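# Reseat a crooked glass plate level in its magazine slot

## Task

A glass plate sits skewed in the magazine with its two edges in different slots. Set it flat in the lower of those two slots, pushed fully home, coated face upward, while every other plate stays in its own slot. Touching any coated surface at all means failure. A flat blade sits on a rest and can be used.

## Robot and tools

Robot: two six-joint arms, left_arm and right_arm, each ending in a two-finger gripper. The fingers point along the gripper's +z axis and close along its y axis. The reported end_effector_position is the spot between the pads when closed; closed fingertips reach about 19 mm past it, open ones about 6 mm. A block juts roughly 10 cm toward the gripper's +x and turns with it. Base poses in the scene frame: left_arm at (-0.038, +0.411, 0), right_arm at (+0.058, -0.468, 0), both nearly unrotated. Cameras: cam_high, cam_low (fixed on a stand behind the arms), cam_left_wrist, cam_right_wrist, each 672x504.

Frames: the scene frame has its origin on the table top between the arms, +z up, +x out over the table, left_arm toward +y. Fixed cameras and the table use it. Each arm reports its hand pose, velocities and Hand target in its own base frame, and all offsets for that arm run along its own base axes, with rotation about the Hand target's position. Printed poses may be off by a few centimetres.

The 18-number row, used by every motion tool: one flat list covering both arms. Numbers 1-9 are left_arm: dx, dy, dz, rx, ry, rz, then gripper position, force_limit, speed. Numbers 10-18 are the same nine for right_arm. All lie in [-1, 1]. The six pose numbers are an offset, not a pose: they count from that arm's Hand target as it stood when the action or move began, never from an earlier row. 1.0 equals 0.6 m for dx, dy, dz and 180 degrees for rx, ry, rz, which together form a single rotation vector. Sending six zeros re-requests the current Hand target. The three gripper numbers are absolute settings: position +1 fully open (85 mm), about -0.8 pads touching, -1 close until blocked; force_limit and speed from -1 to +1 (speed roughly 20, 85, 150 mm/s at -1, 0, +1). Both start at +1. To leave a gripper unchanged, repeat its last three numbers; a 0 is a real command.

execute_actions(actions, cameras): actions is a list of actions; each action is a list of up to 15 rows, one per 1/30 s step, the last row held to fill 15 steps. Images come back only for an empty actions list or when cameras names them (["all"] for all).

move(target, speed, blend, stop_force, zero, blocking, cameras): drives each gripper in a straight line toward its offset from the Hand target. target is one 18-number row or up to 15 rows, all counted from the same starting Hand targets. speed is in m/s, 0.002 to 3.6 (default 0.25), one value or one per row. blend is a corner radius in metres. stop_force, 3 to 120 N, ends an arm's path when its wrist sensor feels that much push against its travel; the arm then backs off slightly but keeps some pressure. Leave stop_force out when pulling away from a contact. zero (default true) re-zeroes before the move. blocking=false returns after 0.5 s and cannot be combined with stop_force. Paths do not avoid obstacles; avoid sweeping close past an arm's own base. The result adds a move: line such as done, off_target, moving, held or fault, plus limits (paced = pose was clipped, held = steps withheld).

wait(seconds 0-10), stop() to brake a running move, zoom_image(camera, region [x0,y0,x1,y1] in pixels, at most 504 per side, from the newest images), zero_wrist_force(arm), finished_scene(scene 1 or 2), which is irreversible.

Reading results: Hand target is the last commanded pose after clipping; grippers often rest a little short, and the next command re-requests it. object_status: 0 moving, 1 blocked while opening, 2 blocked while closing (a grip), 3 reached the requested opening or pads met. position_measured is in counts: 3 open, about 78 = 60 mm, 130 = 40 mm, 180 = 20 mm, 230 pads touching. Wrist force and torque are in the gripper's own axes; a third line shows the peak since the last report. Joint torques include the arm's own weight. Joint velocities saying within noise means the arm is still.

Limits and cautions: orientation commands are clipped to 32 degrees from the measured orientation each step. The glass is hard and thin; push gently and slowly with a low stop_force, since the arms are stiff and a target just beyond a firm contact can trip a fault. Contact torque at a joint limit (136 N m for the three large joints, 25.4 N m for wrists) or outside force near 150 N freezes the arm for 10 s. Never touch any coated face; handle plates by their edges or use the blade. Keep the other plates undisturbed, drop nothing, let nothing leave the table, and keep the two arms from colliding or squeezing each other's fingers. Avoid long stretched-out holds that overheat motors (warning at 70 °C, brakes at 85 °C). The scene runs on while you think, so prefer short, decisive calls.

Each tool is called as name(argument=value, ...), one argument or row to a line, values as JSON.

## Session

execute_actions(
  actions=[],
)

Scene clock: 0.00 s.
left_arm: end_effector_position=(+0.8366, -0.1869, +0.2721) position_measured=3 object_status=3 end_effector_quat_wxyz=(+0.250, +0.633, -0.531, +0.505) | right_arm: end_effector_position=(+0.4029, +0.3887, +0.3833) position_measured=3 object_status=3 end_effector_quat_wxyz=(+0.160, +0.863, -0.460, +0.133)
Joint positions: left_arm=[-0.137 -0.743 1.174 -2.928 -2.487 -2.368] | right_arm=[4.267 -1.884 -1.04 -2.13 1.323 -0.994]
Joint velocities: within noise
Joint torques (N m): no reading
Motor temperatures (°C): left_arm=[27 37 30 34 35 36] | right_arm=[30 31 34 41 43 42]
Wrist force (N): no reading
Wrist torque (N m): no reading
Wrist force, peak (N): no reading
Hand target: left_arm +0.8366, -0.1869, +0.2721; +0.250, +0.633, -0.531, +0.505 | right_arm +0.4029, +0.3887, +0.3833; +0.160, +0.863, -0.460, +0.133
Tool commands: left_gripper/position=+1.0 left_gripper/force_limit=+1.0 left_gripper/speed=+1.0 right_gripper/position=+1.0 right_gripper/force_limit=+1.0 right_gripper/speed=+1.0

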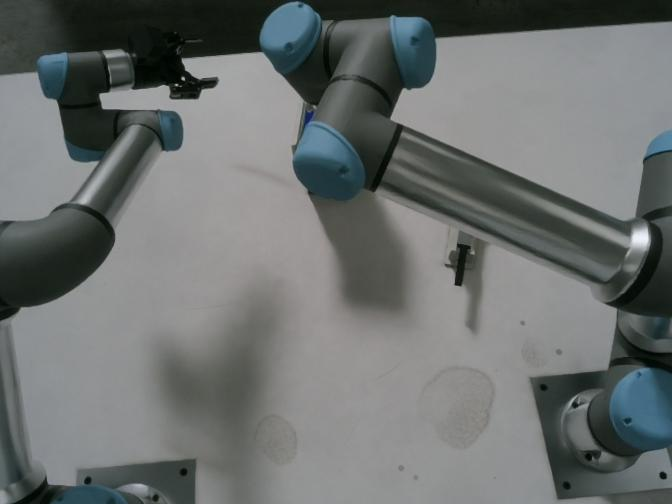

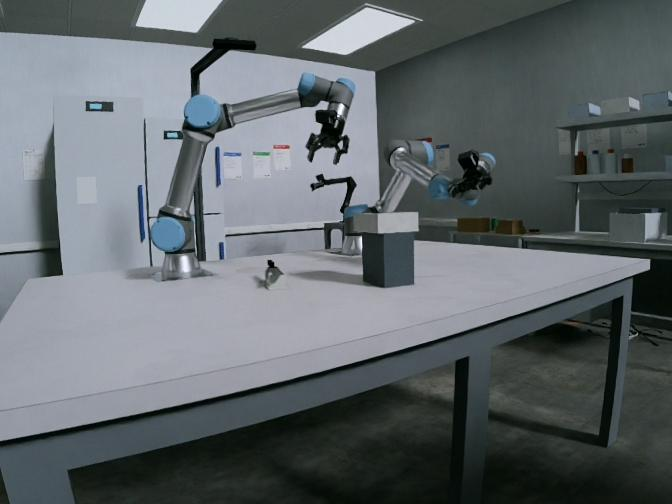

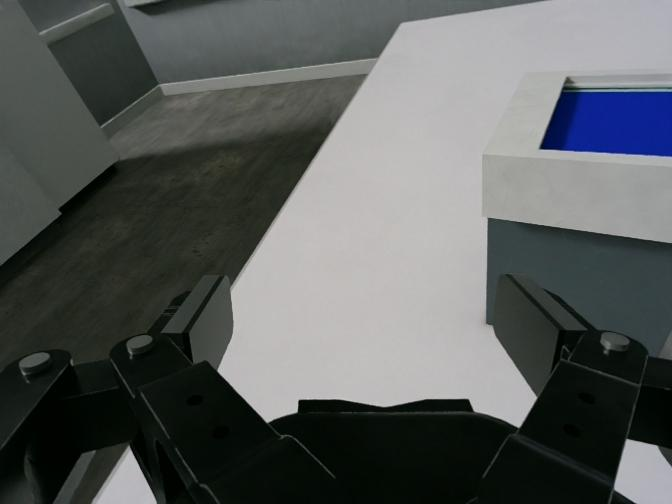

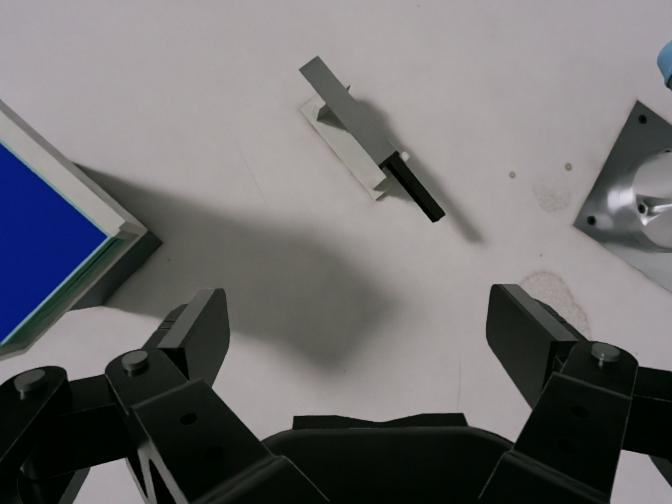

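move(
  target=[0,0,0,0,0,0,1,1,1,-0.105,-0.283,-0.339,0.0144,-0.0645,0.235,1,1,1],
  speed=0.5,
  cameras=["all"],
)

zoom_image(
  camera="cam_high",
  region=[270, 70, 500, 300],
)

Scene clock: 35.53 s.
left_arm: end_effector_position=(+0.8366, -0.1869, +0.2721) position_measured=3 object_status=3 end_effector_quat_wxyz=(+0.250, +0.633, -0.531, +0.505) | right_arm: end_effector_position=(+0.3399, +0.2190, +0.1799) position_measured=3 object_status=3 end_effector_quat_wxyz=(+0.036, +0.957, -0.134, +0.256)
Joint positions: left_arm=[-0.137 -0.743 1.174 -2.928 -2.487 -2.368] | right_arm=[4.418 -1.204 -2.351 -1.15 1.048 -1.589]
Joint torques (N m): left_arm=[0.25 -54.74 -25.89 -2.8 -0.96 -0.34] | right_arm=[-10.74 13.84 14.53 4.33 -0.61 -1.34]
Wrist force (N): left_arm=[-0.2 0.5 0.0] | right_arm=[-0.1 0.6 -0.1]
Wrist torque (N m): left_arm=[0.07 0.02 0.00] | right_arm=[0.19 0.05 -0.20]
Wrist force, peak (N): left_arm=[-0.2 0.5 0.0] | right_arm=[-1.7 3.1 0.7]
Hand target: left_arm +0.8366, -0.1869, +0.2721; +0.250, +0.633, -0.531, +0.505 | right_arm +0.3399, +0.2189, +0.1799; +0.036, +0.957, -0.134, +0.256
Off the commanded pose: left_arm 0.000 m, 0 deg | right_arm 0.000 m, 0 deg.
move: done

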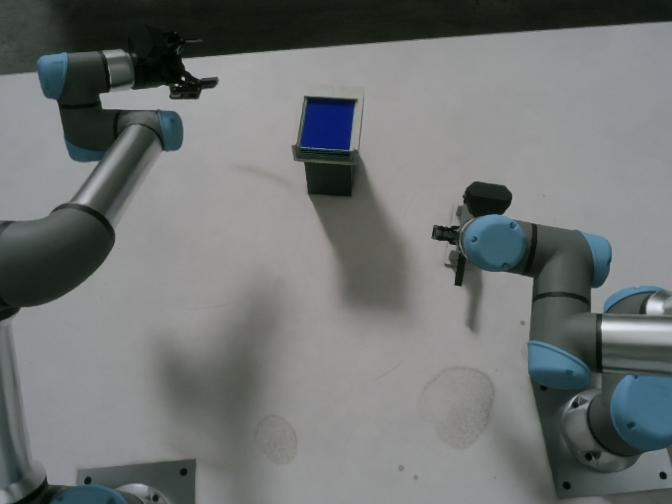

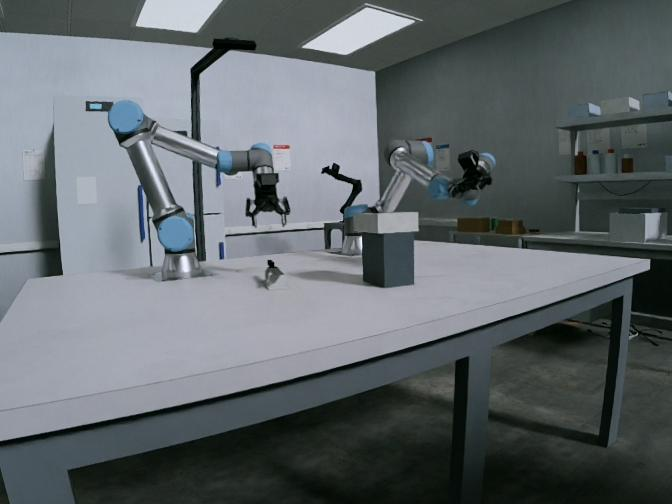

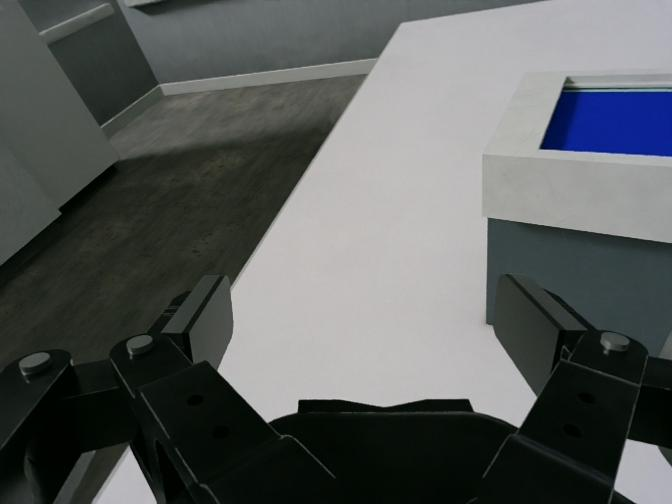

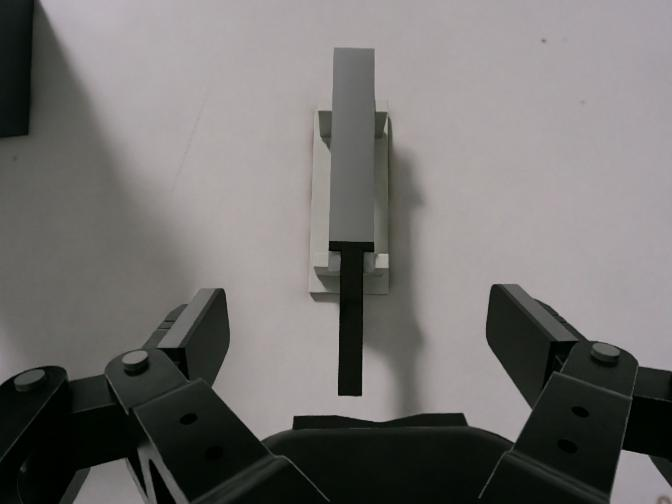

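Scaled by 2.191 from the camera's 672x504 image, which has a finer 960x720 frame.

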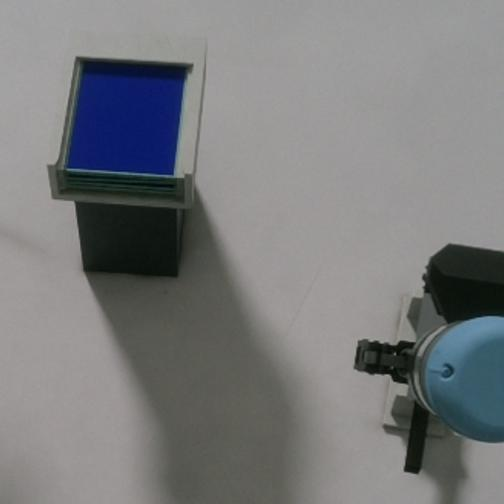

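move(
  target=[-0.418,0.12,0.096,0.238,-0.348,-0.147,1,1,1,-0.0005,-0.002,-0.1667,0,0,-0.0053,1,1,1],
  speed=0.3,
  cameras=["cam_right_wrist"],
)

Scene clock: 94.33 s.
left_arm: end_effector_position=(+0.5858, -0.1150, +0.3297) position_measured=3 object_status=3 end_effector_quat_wxyz=(+0.186, -0.204, +0.839, -0.468) | right_arm: end_effector_position=(+0.3396, +0.2177, +0.0798) position_measured=3 object_status=3 end_effector_quat_wxyz=(+0.039, +0.956, -0.142, +0.256)
Joint positions: left_arm=[-0.146 -1.465 2.018 -3.009 -2.252 -0.955] | right_arm=[4.417 -1.411 -2.523 -0.779 1.048 -1.57]
Joint torques (N m): left_arm=[-8.15 -28.22 -22.86 -0.45 -2.65 1.09] | right_arm=[-12.26 16.79 32.5 1.92 -2.78 -1.5]
Wrist force (N): left_arm=[4.5 3.2 0.1] | right_arm=[0.2 0.8 -0.7]
Wrist torque (N m): left_arm=[0.45 -0.47 -0.11] | right_arm=[0.26 -0.02 -0.17]
Wrist force, peak (N): left_arm=[5.8 3.1 -0.9] | right_arm=[0.2 1.0 -0.7]
Hand target: left_arm +0.5858, -0.1149, +0.3297; +0.186, -0.204, +0.839, -0.468 | right_arm +0.3396, +0.2177, +0.0798; +0.039, +0.956, -0.142, +0.256
Off the commanded pose: left_arm 0.000 m, 0 deg | right_arm 0.000 m, 0 deg.
move: done
Images, in order (width x height): cam_right_wrist 672x504.

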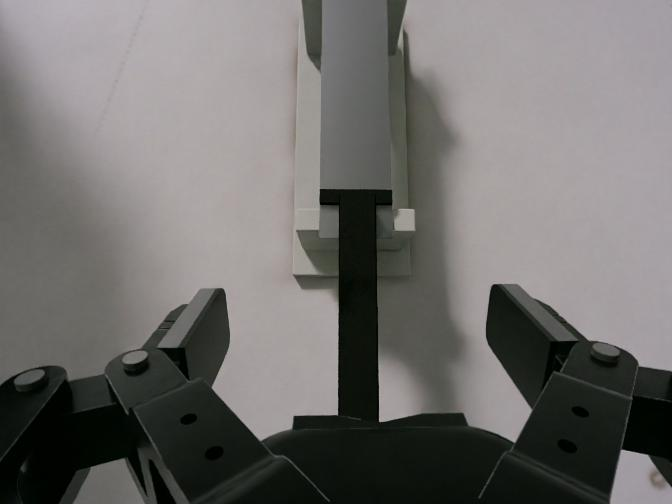

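move(
  target=[-0.0997,-0.2833,-0.1827,0.238,-0.348,-0.147,1,1,1,0,0,-0.027,0,0,0,1,1,1],
  speed=0.3,
  cameras=["all"],
)

Scene clock: 100.80 s.
left_arm: end_effector_position=(+0.5259, -0.2850, +0.2200) position_measured=3 object_status=3 end_effector_quat_wxyz=(+0.535, +0.322, +0.752, -0.211) | right_arm: end_effector_position=(+0.3396, +0.2177, +0.0636) position_measured=3 object_status=3 end_effector_quat_wxyz=(+0.039, +0.956, -0.142, +0.256)
Joint positions: left_arm=[-0.68 -1.239 2.347 -3.902 -1.666 0.063] | right_arm=[4.417 -1.461 -2.546 -0.707 1.048 -1.57]
Joint torques (N m): left_arm=[11.38 -32.4 -22.68 -1.84 -0.91 1.1] | right_arm=[-3.51 17.78 15.09 1.23 -1.27 0.61]
Wrist force (N): left_arm=[8.2 0.8 -0.5] | right_arm=[0.1 0.3 -0.7]
Wrist torque (N m): left_arm=[0.21 -0.94 -0.09] | right_arm=[0.15 -0.02 -0.17]
Wrist force, peak (N): left_arm=[9.0 -0.1 0.0] | right_arm=[-0.2 0.6 -1.1]
Hand target: left_arm +0.5260, -0.2849, +0.2201; +0.535, +0.322, +0.752, -0.211 | right_arm +0.3396, +0.2177, +0.0636; +0.039, +0.956, -0.142, +0.256
Off the commanded pose: left_arm 0.000 m, 0 deg | right_arm 0.000 m, 0 deg.
move: done

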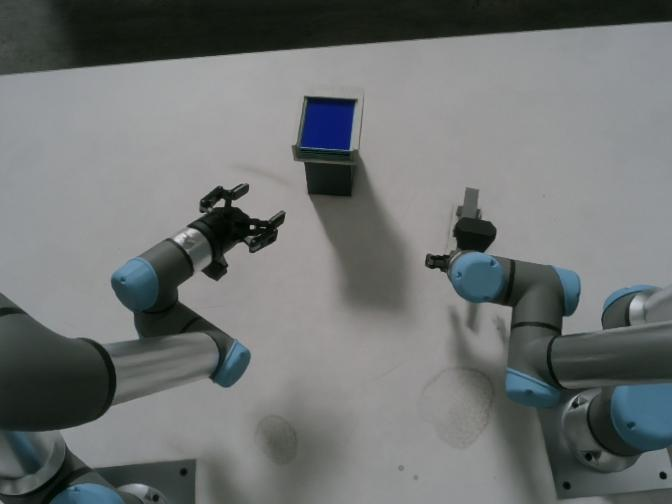

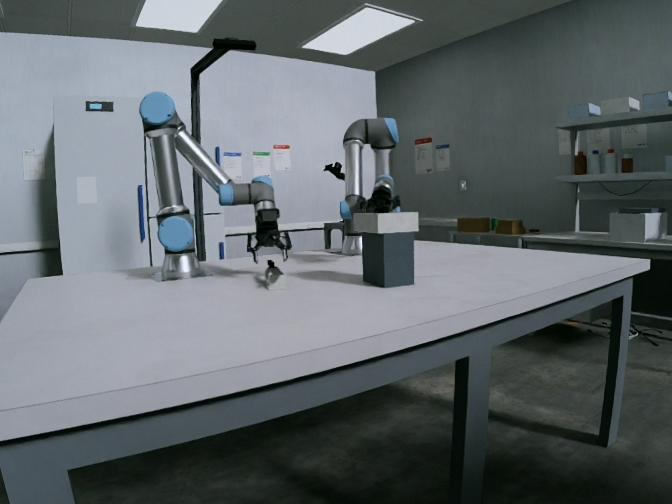

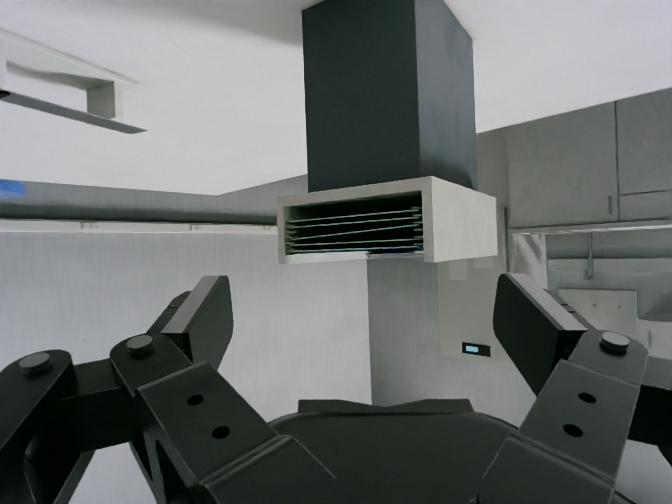

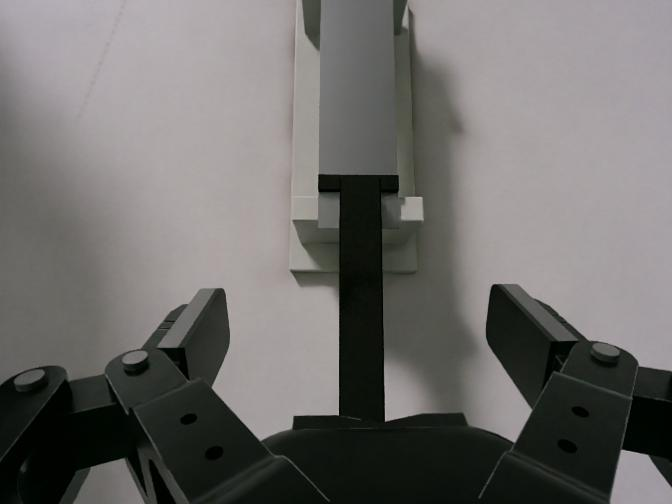

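zoom_image(
  camera="cam_right_wrist",
  region=[200, 160, 520, 400],
)

zoom_image(
  camera="cam_left_wrist",
  region=[260, 160, 510, 285],
)

zoom_image(
  camera="cam_high",
  region=[280, 80, 400, 170],
)

Scaled by 1.575 from the camera's 672x504 image, which has a finer 960x720 frame.

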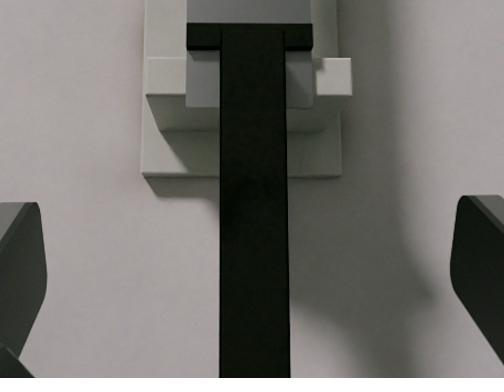

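Scaled by 2.016 from the camera's 672x504 image, which has a finer 960x720 frame.

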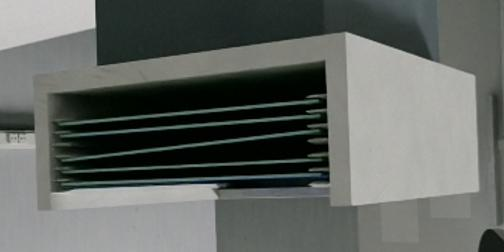

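Scaled by 4.200 from the camera's 672x504 image, which has a finer 960x720 frame.

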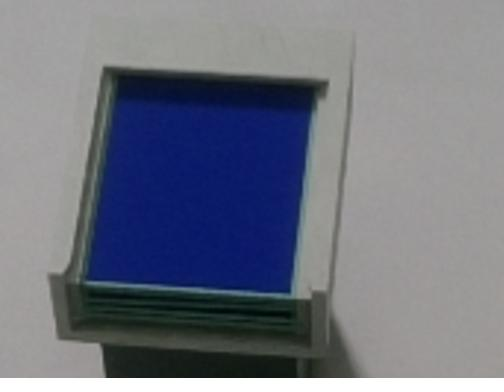

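zoom_image(
  camera="cam_left_wrist",
  region=[278, 195, 348, 265],
)

zoom_image(
  camera="cam_left_wrist",
  region=[370, 190, 440, 260],
)

move(
  target=[0,0,0,0,0,0,1,1,1,-0.0005,-0.0016,0.0033,0,0,0,1,1,1],
  speed=0.1,
)

move(
  target=[0,0,0,0,0,0,1,1,1,0,0,0,0,0,0,-1,-0.6,-1],
  speed=0.1,
  cameras=["cam_right_wrist"],
)

Scaled by 7.200 from the camera's 672x504 image, which has a finer 960x720 frame.

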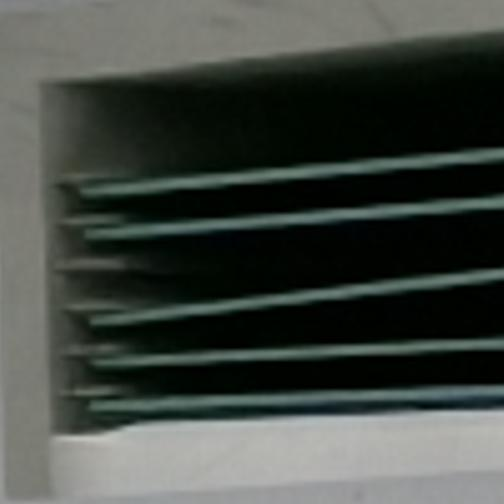

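Scaled by 7.200 from the camera's 672x504 image, which has a finer 960x720 frame.

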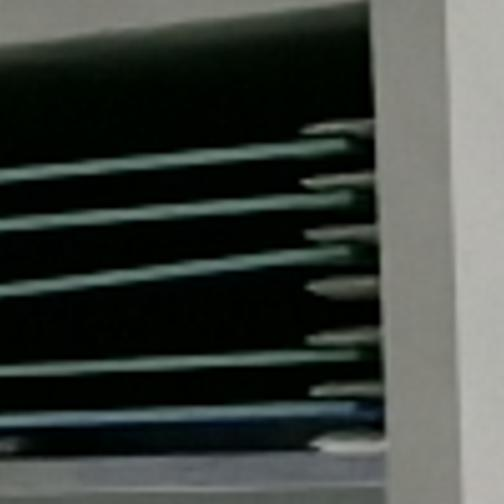

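Scene clock: 118.57 s.
left_arm: end_effector_position=(+0.5260, -0.2849, +0.2201) position_measured=3 object_status=3 end_effector_quat_wxyz=(+0.535, +0.322, +0.752, -0.211) | right_arm: end_effector_position=(+0.3393, +0.2167, +0.0657) position_measured=3 object_status=3 end_effector_quat_wxyz=(+0.039, +0.956, -0.142, +0.256)
Joint positions: left_arm=[-0.68 -1.239 2.347 -3.902 -1.666 0.064] | right_arm=[4.417 -1.451 -2.545 -0.717 1.048 -1.57]
Joint torques (N m): left_arm=[13.26 -36.75 -22.55 -4.38 0.91 1.29] | right_arm=[-0.47 7.57 31.05 3.1 -0.02 1.84]
Wrist force (N): left_arm=[8.5 1.0 -0.4] | right_arm=[0.0 0.3 -0.9]
Wrist torque (N m): left_arm=[0.24 -0.99 -0.12] | right_arm=[0.16 -0.01 -0.19]
Wrist force, peak (N): left_arm=[8.6 0.7 -0.6] | right_arm=[0.2 0.6 -1.1]
Hand target: left_arm +0.5260, -0.2849, +0.2201; +0.535, +0.322, +0.752, -0.211 | right_arm +0.3393, +0.2168, +0.0656; +0.039, +0.956, -0.142, +0.256
Off the commanded pose: left_arm 0.000 m, 0 deg | right_arm 0.000 m, 0 deg.
move: done

Scene clock: 122.47 s.
left_arm: end_effector_position=(+0.5260, -0.2849, +0.2201) position_measured=3 object_status=3 end_effector_quat_wxyz=(+0.535, +0.322, +0.752, -0.211) | right_arm: end_effector_position=(+0.3393, +0.2168, +0.0656) position_measured=196 object_status=0 end_effector_quat_wxyz=(+0.039, +0.956, -0.142, +0.256)
Joint positions: left_arm=[-0.68 -1.239 2.347 -3.902 -1.666 0.064] | right_arm=[4.417 -1.452 -2.545 -0.717 1.048 -1.57]
Joint torques (N m): left_arm=[12.96 -35.87 -22.28 -0.71 -1.33 0.93] | right_arm=[8.8 2.08 24.21 3.82 -0.11 2.57]
Wrist force (N): left_arm=[8.4 0.7 -0.5] | right_arm=[0.7 0.8 -2.3]
Wrist torque (N m): left_arm=[0.20 -0.98 -0.11] | right_arm=[0.20 -0.01 -0.17]
Wrist force, peak (N): left_arm=[8.7 0.7 -0.7] | right_arm=[0.7 0.8 -2.3]
Hand target: left_arm +0.5260, -0.2849, +0.2201; +0.535, +0.322, +0.752, -0.211 | right_arm +0.3393, +0.2168, +0.0656; +0.039, +0.956, -0.142, +0.256
Off the commanded pose: left_arm 0.000 m, 0 deg | right_arm 0.000 m, 0 deg.
move: done
Images, in order (width x height): cam_right_wrist 672x504.

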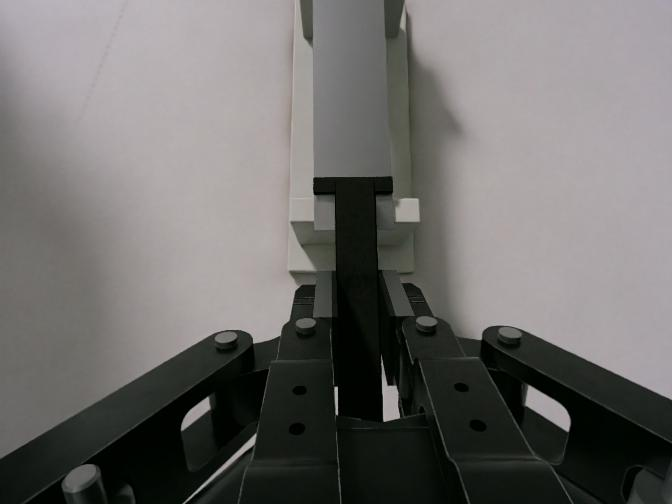

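move(
  target=[
    [0,0,0,0,0,0,1,1,1,0,0,0.2907,0,0,0,-1,-0.6,-1],
    [0,0,0,0,0,0,1,1,1,-0.04,0.46,0.2307,0,0,0.0528,-1,-0.6,-1],
  ],
  speed=0.15,
  blend=[0.01,0],
  cameras=["all"],
)

Scene clock: 138.13 s.
left_arm: end_effector_position=(+0.5260, -0.2849, +0.2201) position_measured=3 object_status=3 end_effector_quat_wxyz=(+0.535, +0.322, +0.752, -0.211) | right_arm: end_effector_position=(+0.3153, +0.4928, +0.2041) position_measured=196 object_status=2 end_effector_quat_wxyz=(+0.017, +0.964, -0.062, +0.258)
Joint positions: left_arm=[-0.68 -1.239 2.347 -3.902 -1.666 0.064] | right_arm=[4.607 -1.727 -1.818 -1.182 1.048 -1.543]
Joint torques (N m): left_arm=[12.86 -36.03 -23.23 -0.62 -1.52 0.44] | right_arm=[-11.79 22.84 21.76 1.31 -1.89 2.94]
Wrist force (N): left_arm=[8.5 0.8 -0.5] | right_arm=[-0.6 0.4 -0.5]
Wrist torque (N m): left_arm=[0.21 -0.98 -0.12] | right_arm=[0.19 -0.07 0.00]
Wrist force, peak (N): left_arm=[8.7 0.8 -0.5] | right_arm=[1.0 2.4 -1.0]
Hand target: left_arm +0.5260, -0.2849, +0.2201; +0.535, +0.322, +0.752, -0.211 | right_arm +0.3153, +0.4928, +0.2040; +0.017, +0.964, -0.063, +0.258
Off the commanded pose: left_arm 0.000 m, 0 deg | right_arm 0.000 m, 0 deg.
move: done

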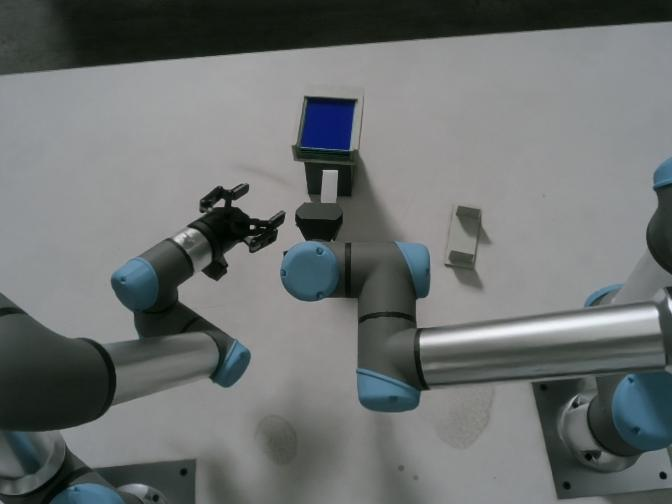

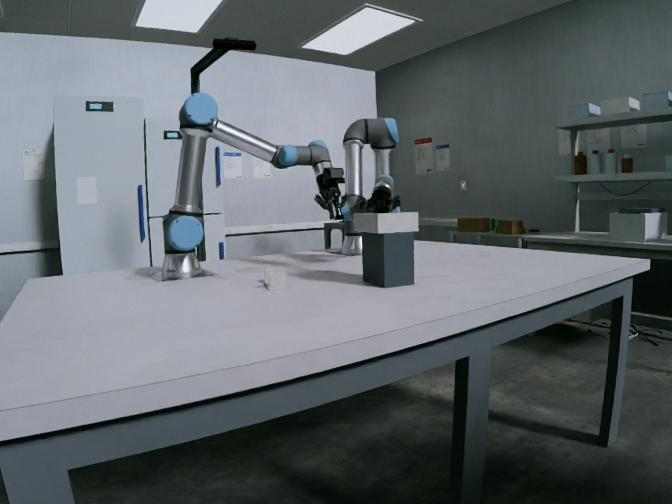

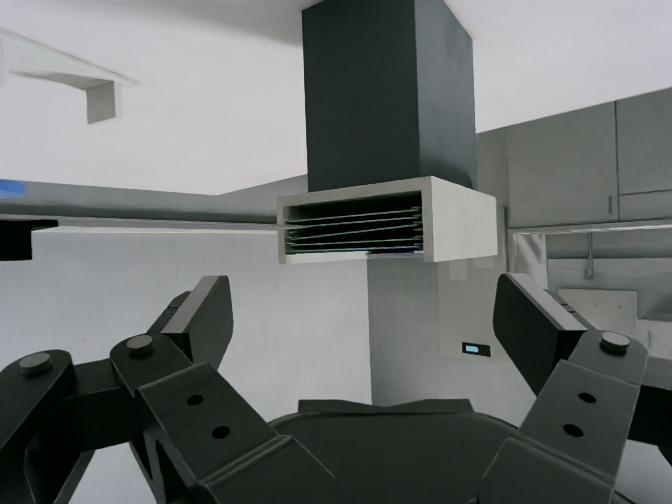

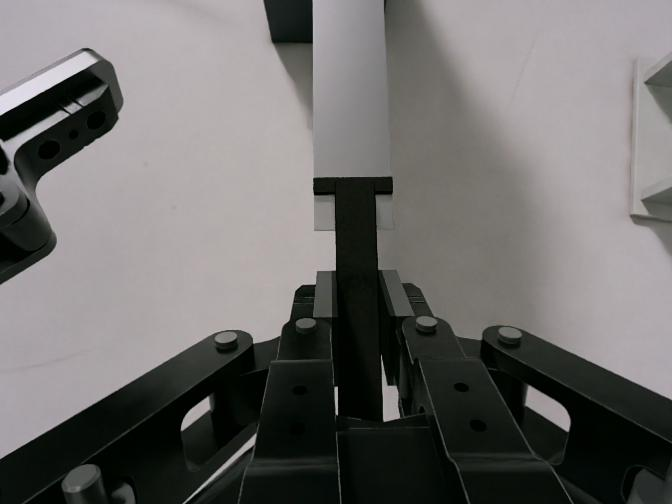

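zoom_image(
  camera="cam_left_wrist",
  region=[240, 190, 340, 260],
)

zoom_image(
  camera="cam_high",
  region=[280, 85, 380, 215],
)

zoom_image(
  camera="cam_right_wrist",
  region=[240, 0, 440, 200],
)

Scaled by 5.040 from the camera's 672x504 image, which has a finer 960x720 frame.

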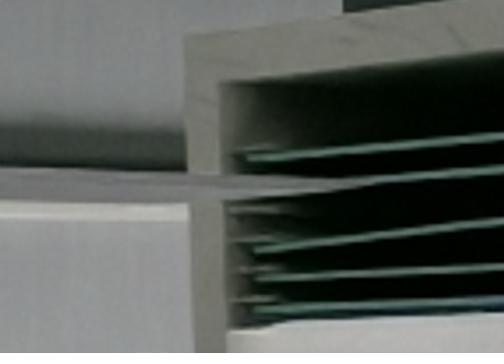

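Scaled by 3.877 from the camera's 672x504 image, which has a finer 960x720 frame.

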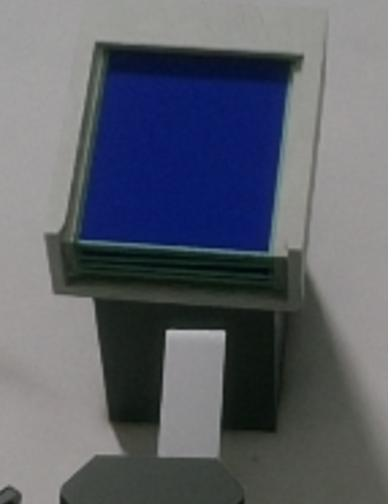

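Scaled by 2.520 from the camera's 672x504 image, which has a finer 960x720 frame.

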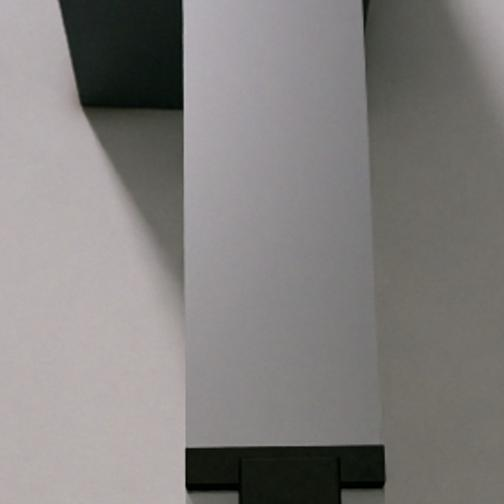

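move(
  target=[0,0,0,0,0,0,1,1,1,0.0033,0.0472,0,-0.012,0.0023,-0.0186,-1,-0.6,-1],
  speed=0.1,
  cameras=["cam_high","cam_left_wrist","cam_right_wrist"],
)

zoom_image(
  camera="cam_high",
  region=[280, 85, 380, 215],
)

zoom_image(
  camera="cam_left_wrist",
  region=[240, 190, 340, 260],
)

Scene clock: 167.20 s.
left_arm: end_effector_position=(+0.5260, -0.2849, +0.2201) position_measured=3 object_status=3 end_effector_quat_wxyz=(+0.535, +0.322, +0.752, -0.211) | right_arm: end_effector_position=(+0.3173, +0.5211, +0.2040) position_measured=196 object_status=2 end_effector_quat_wxyz=(+0.043, +0.962, -0.086, +0.255)
Joint positions: left_arm=[-0.68 -1.239 2.347 -3.902 -1.666 0.064] | right_arm=[4.606 -1.82 -1.684 -1.294 1.054 -1.477]
Joint torques (N m): left_arm=[12.55 -34.69 -23.64 -0.66 -1.34 0.35] | right_arm=[-9.7 32.52 22.96 2.21 -2.93 -2.48]
Wrist force (N): left_arm=[8.2 0.9 -0.5] | right_arm=[-0.4 0.5 -0.2]
Wrist torque (N m): left_arm=[0.22 -0.95 -0.11] | right_arm=[0.19 -0.09 -0.03]
Wrist force, peak (N): left_arm=[8.7 0.8 -0.4] | right_arm=[-0.5 2.0 -0.2]
Hand target: left_arm +0.5260, -0.2849, +0.2201; +0.535, +0.322, +0.752, -0.211 | right_arm +0.3173, +0.5211, +0.2040; +0.043, +0.962, -0.086, +0.255
Off the commanded pose: left_arm 0.000 m, 0 deg | right_arm 0.000 m, 0 deg.
move: done
Images, in order (width x height): cam_high 672x504, cam_left_wrist 672x504, cam_right_wrist 672x504.

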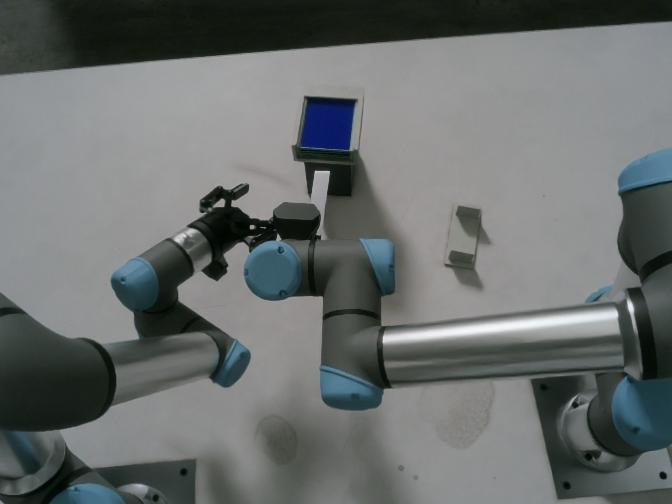

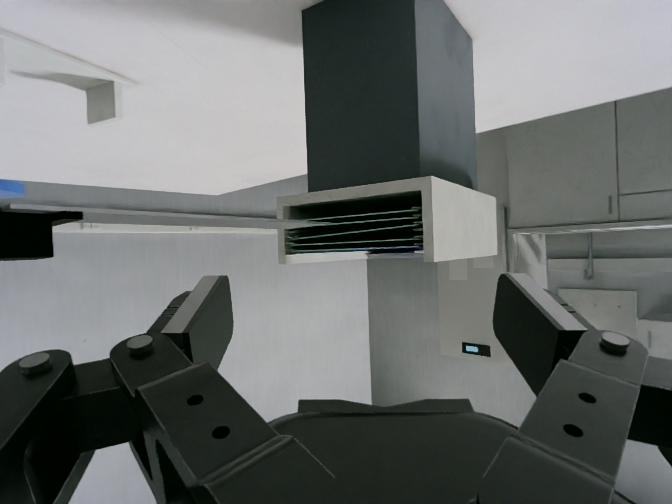

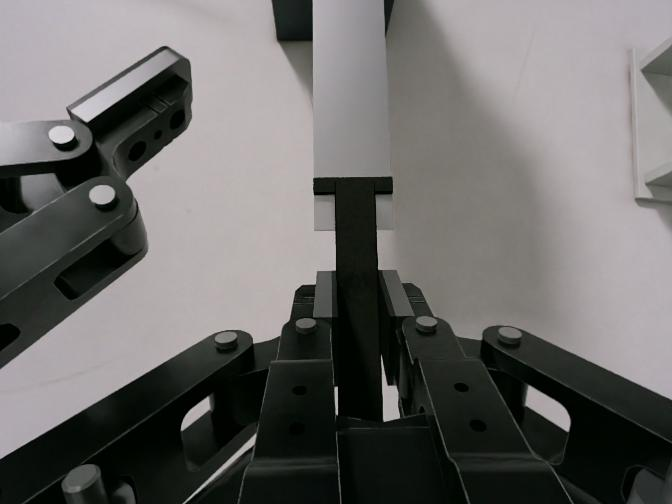

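Scaled by 3.877 from the camera's 672x504 image, which has a finer 960x720 frame.

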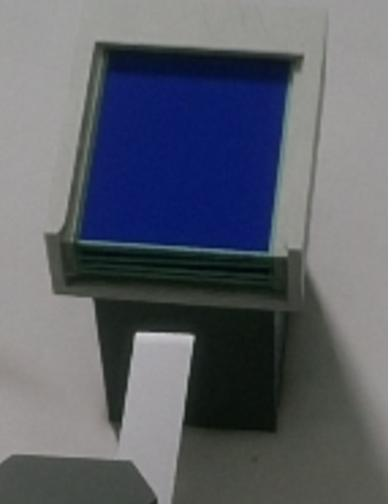

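Scaled by 5.040 from the camera's 672x504 image, which has a finer 960x720 frame.

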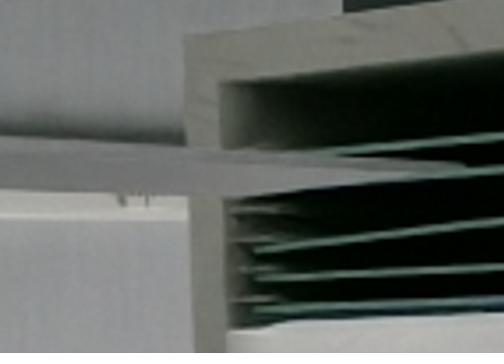

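move(
  target=[0,0,0,0,0,0,1,1,1,0.0235,-0.0096,0,0,0,0.002,-1,-0.6,-1],
  speed=0.1,
  cameras=["cam_high","cam_left_wrist","cam_right_wrist"],
)

zoom_image(
  camera="cam_high",
  region=[290, 140, 370, 210],
)

zoom_image(
  camera="cam_left_wrist",
  region=[270, 195, 350, 265],
)

zoom_image(
  camera="cam_right_wrist",
  region=[240, 0, 440, 200],
)

Scene clock: 177.07 s.
left_arm: end_effector_position=(+0.5260, -0.2849, +0.2201) position_measured=3 object_status=3 end_effector_quat_wxyz=(+0.535, +0.322, +0.752, -0.211) | right_arm: end_effector_position=(+0.3315, +0.5152, +0.2040) position_measured=196 object_status=2 end_effector_quat_wxyz=(+0.042, +0.962, -0.083, +0.255) end_effector_velocity=(-0.001, -0.001, +0.000) end_effector_angular_velocity=(+0.000, +0.000, -0.004)
Joint positions: left_arm=[-0.68 -1.239 2.347 -3.902 -1.666 0.064] | right_arm=[4.58 -1.819 -1.691 -1.271 1.052 -1.513]
Joint velocities: left_arm=[within noise] | right_arm=[0.001 0 0 -0.004 0 0.006]
Joint torques (N m): left_arm=[12.9 -33.71 -22.77 -0.66 -1.4 0.07] | right_arm=[11.16 39.51 23.17 1.48 -2.14 3.03]
Wrist force (N): left_arm=[8.3 0.8 -0.6] | right_arm=[-0.4 0.7 0.1]
Wrist torque (N m): left_arm=[0.20 -0.96 -0.12] | right_arm=[0.21 -0.09 -0.07]
Wrist force, peak (N): left_arm=[8.6 0.9 -0.3] | right_arm=[-1.5 0.5 -0.3]
Hand target: left_arm +0.5260, -0.2849, +0.2201; +0.535, +0.322, +0.752, -0.211 | right_arm +0.3314, +0.5153, +0.2040; +0.042, +0.962, -0.083, +0.255
Off the commanded pose: left_arm 0.000 m, 0 deg | right_arm 0.000 m, 0 deg.
move: done
Images, in order (width x height): cam_high 672x504, cam_left_wrist 672x504, cam_right_wrist 672x504.

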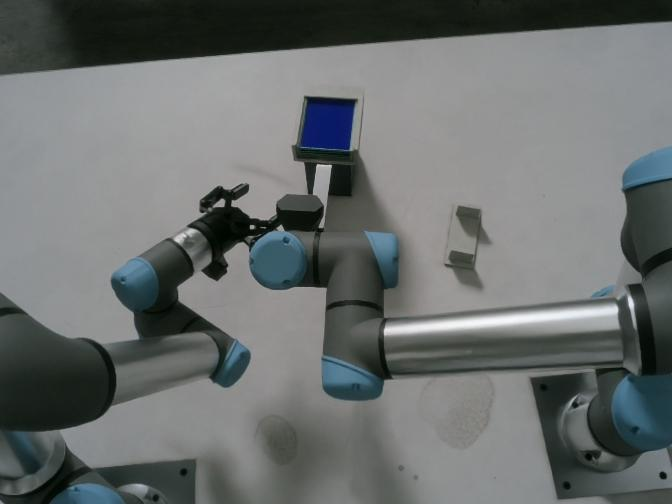

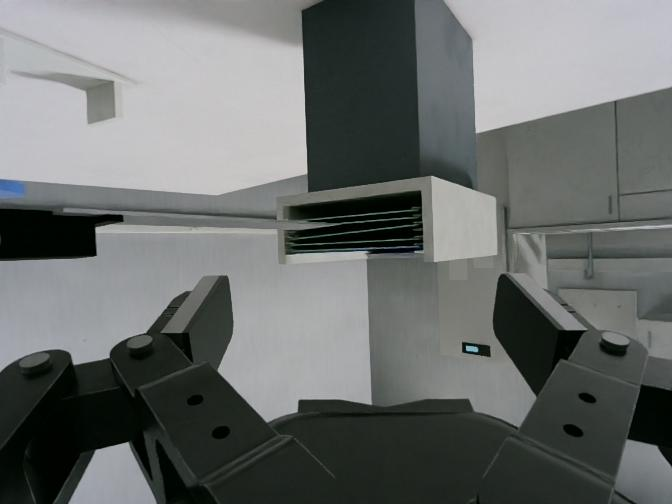

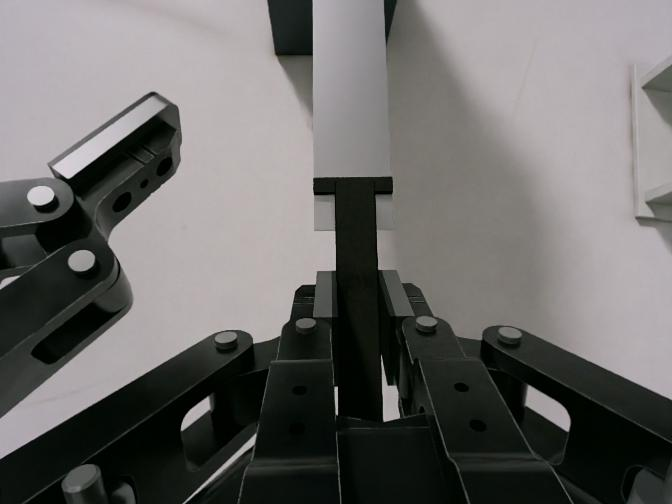

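Scaled by 6.300 from the camera's 672x504 image, which has a finer 960x720 frame.

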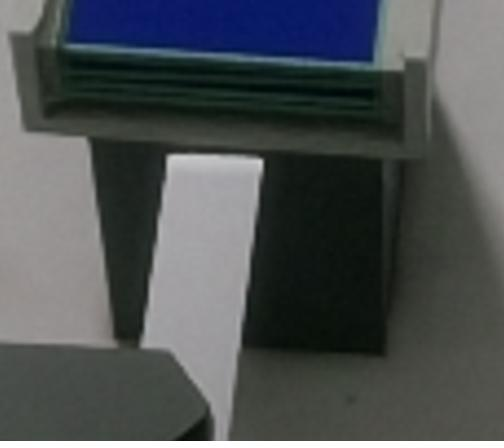

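Scaled by 6.300 from the camera's 672x504 image, which has a finer 960x720 frame.

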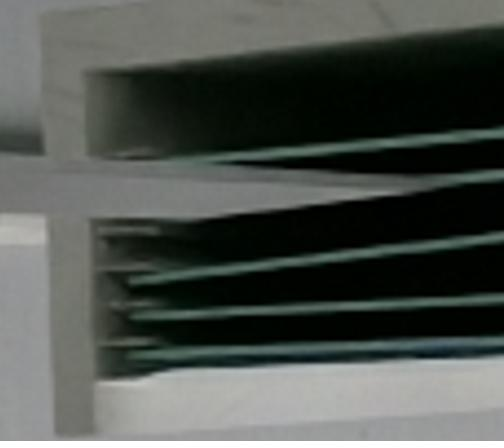

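Scaled by 2.520 from the camera's 672x504 image, which has a finer 960x720 frame.

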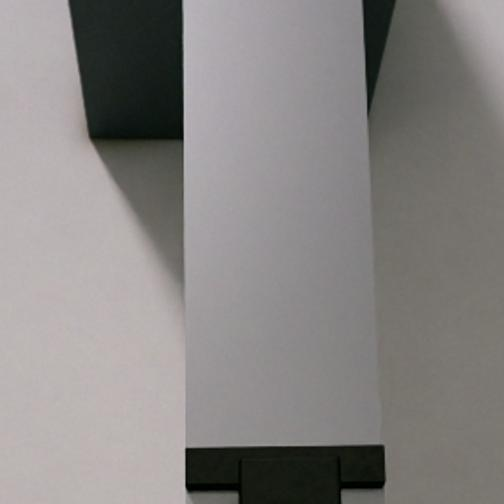

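move(
  target=[0,0,0,0,0,0,1,1,1,0.0125,-0.0058,0.0037,0,0,0,-1,-0.6,-1],
  speed=0.05,
  cameras=["cam_high","cam_left_wrist","cam_right_wrist"],
)

zoom_image(
  camera="cam_high",
  region=[290, 140, 370, 210],
)

zoom_image(
  camera="cam_left_wrist",
  region=[310, 205, 360, 255],
)

Scene clock: 212.33 s.
left_arm: end_effector_position=(+0.5260, -0.2849, +0.2201) position_measured=3 object_status=3 end_effector_quat_wxyz=(+0.535, +0.322, +0.752, -0.211) | right_arm: end_effector_position=(+0.3390, +0.5118, +0.2063) position_measured=196 object_status=2 end_effector_quat_wxyz=(+0.042, +0.962, -0.083, +0.255)
Joint positions: left_arm=[-0.68 -1.239 2.347 -3.902 -1.666 0.064] | right_arm=[4.566 -1.816 -1.69 -1.266 1.051 -1.529]
Joint torques (N m): left_arm=[13.85 -32.32 -21.77 -0.65 -1.49 -0.33] | right_arm=[7.63 36.93 37.93 3.3 -2.69 0.78]
Wrist force (N): left_arm=[8.5 0.7 -0.5] | right_arm=[-0.5 0.7 -0.2]
Wrist torque (N m): left_arm=[0.19 -0.99 -0.12] | right_arm=[0.20 -0.09 0.01]
Wrist force, peak (N): left_arm=[8.6 0.8 -0.7] | right_arm=[-0.9 1.0 -0.1]
Hand target: left_arm +0.5260, -0.2849, +0.2201; +0.535, +0.322, +0.752, -0.211 | right_arm +0.3389, +0.5119, +0.2063; +0.042, +0.962, -0.083, +0.255
Off the commanded pose: left_arm 0.000 m, 0 deg | right_arm 0.000 m, 0 deg.
move: done
Images, in order (width x height): cam_high 672x504, cam_left_wrist 672x504, cam_right_wrist 672x504.

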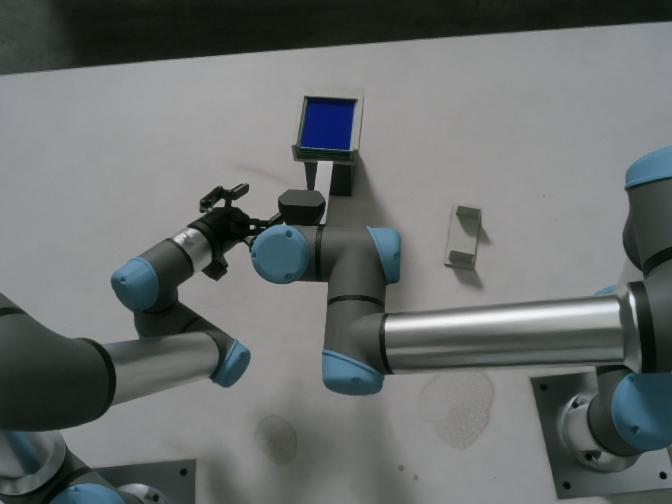

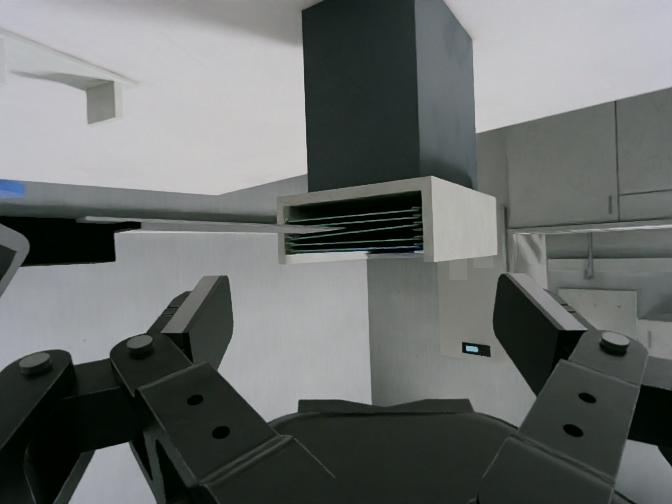

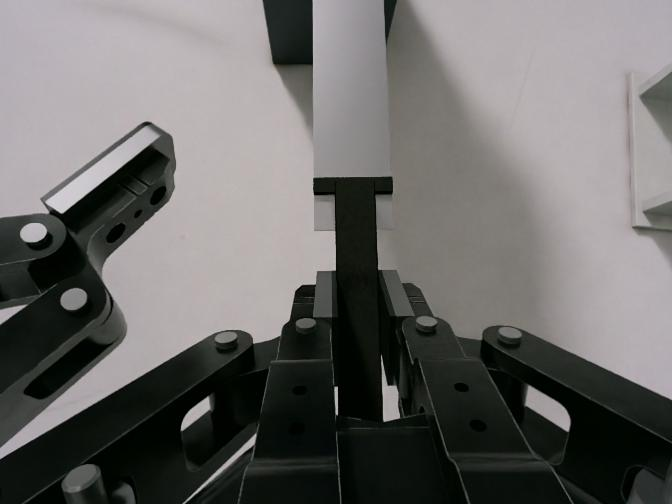

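Scaled by 6.300 from the camera's 672x504 image, which has a finer 960x720 frame.

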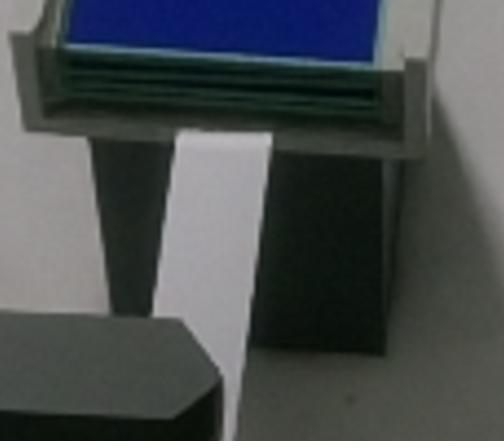

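Scaled by 10.080 from the camera's 672x504 image, which has a finer 960x720 frame.

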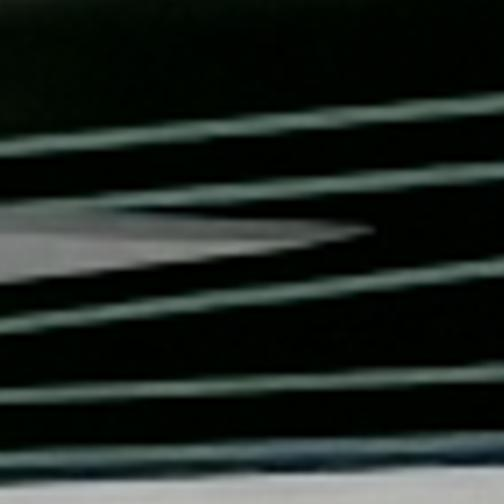

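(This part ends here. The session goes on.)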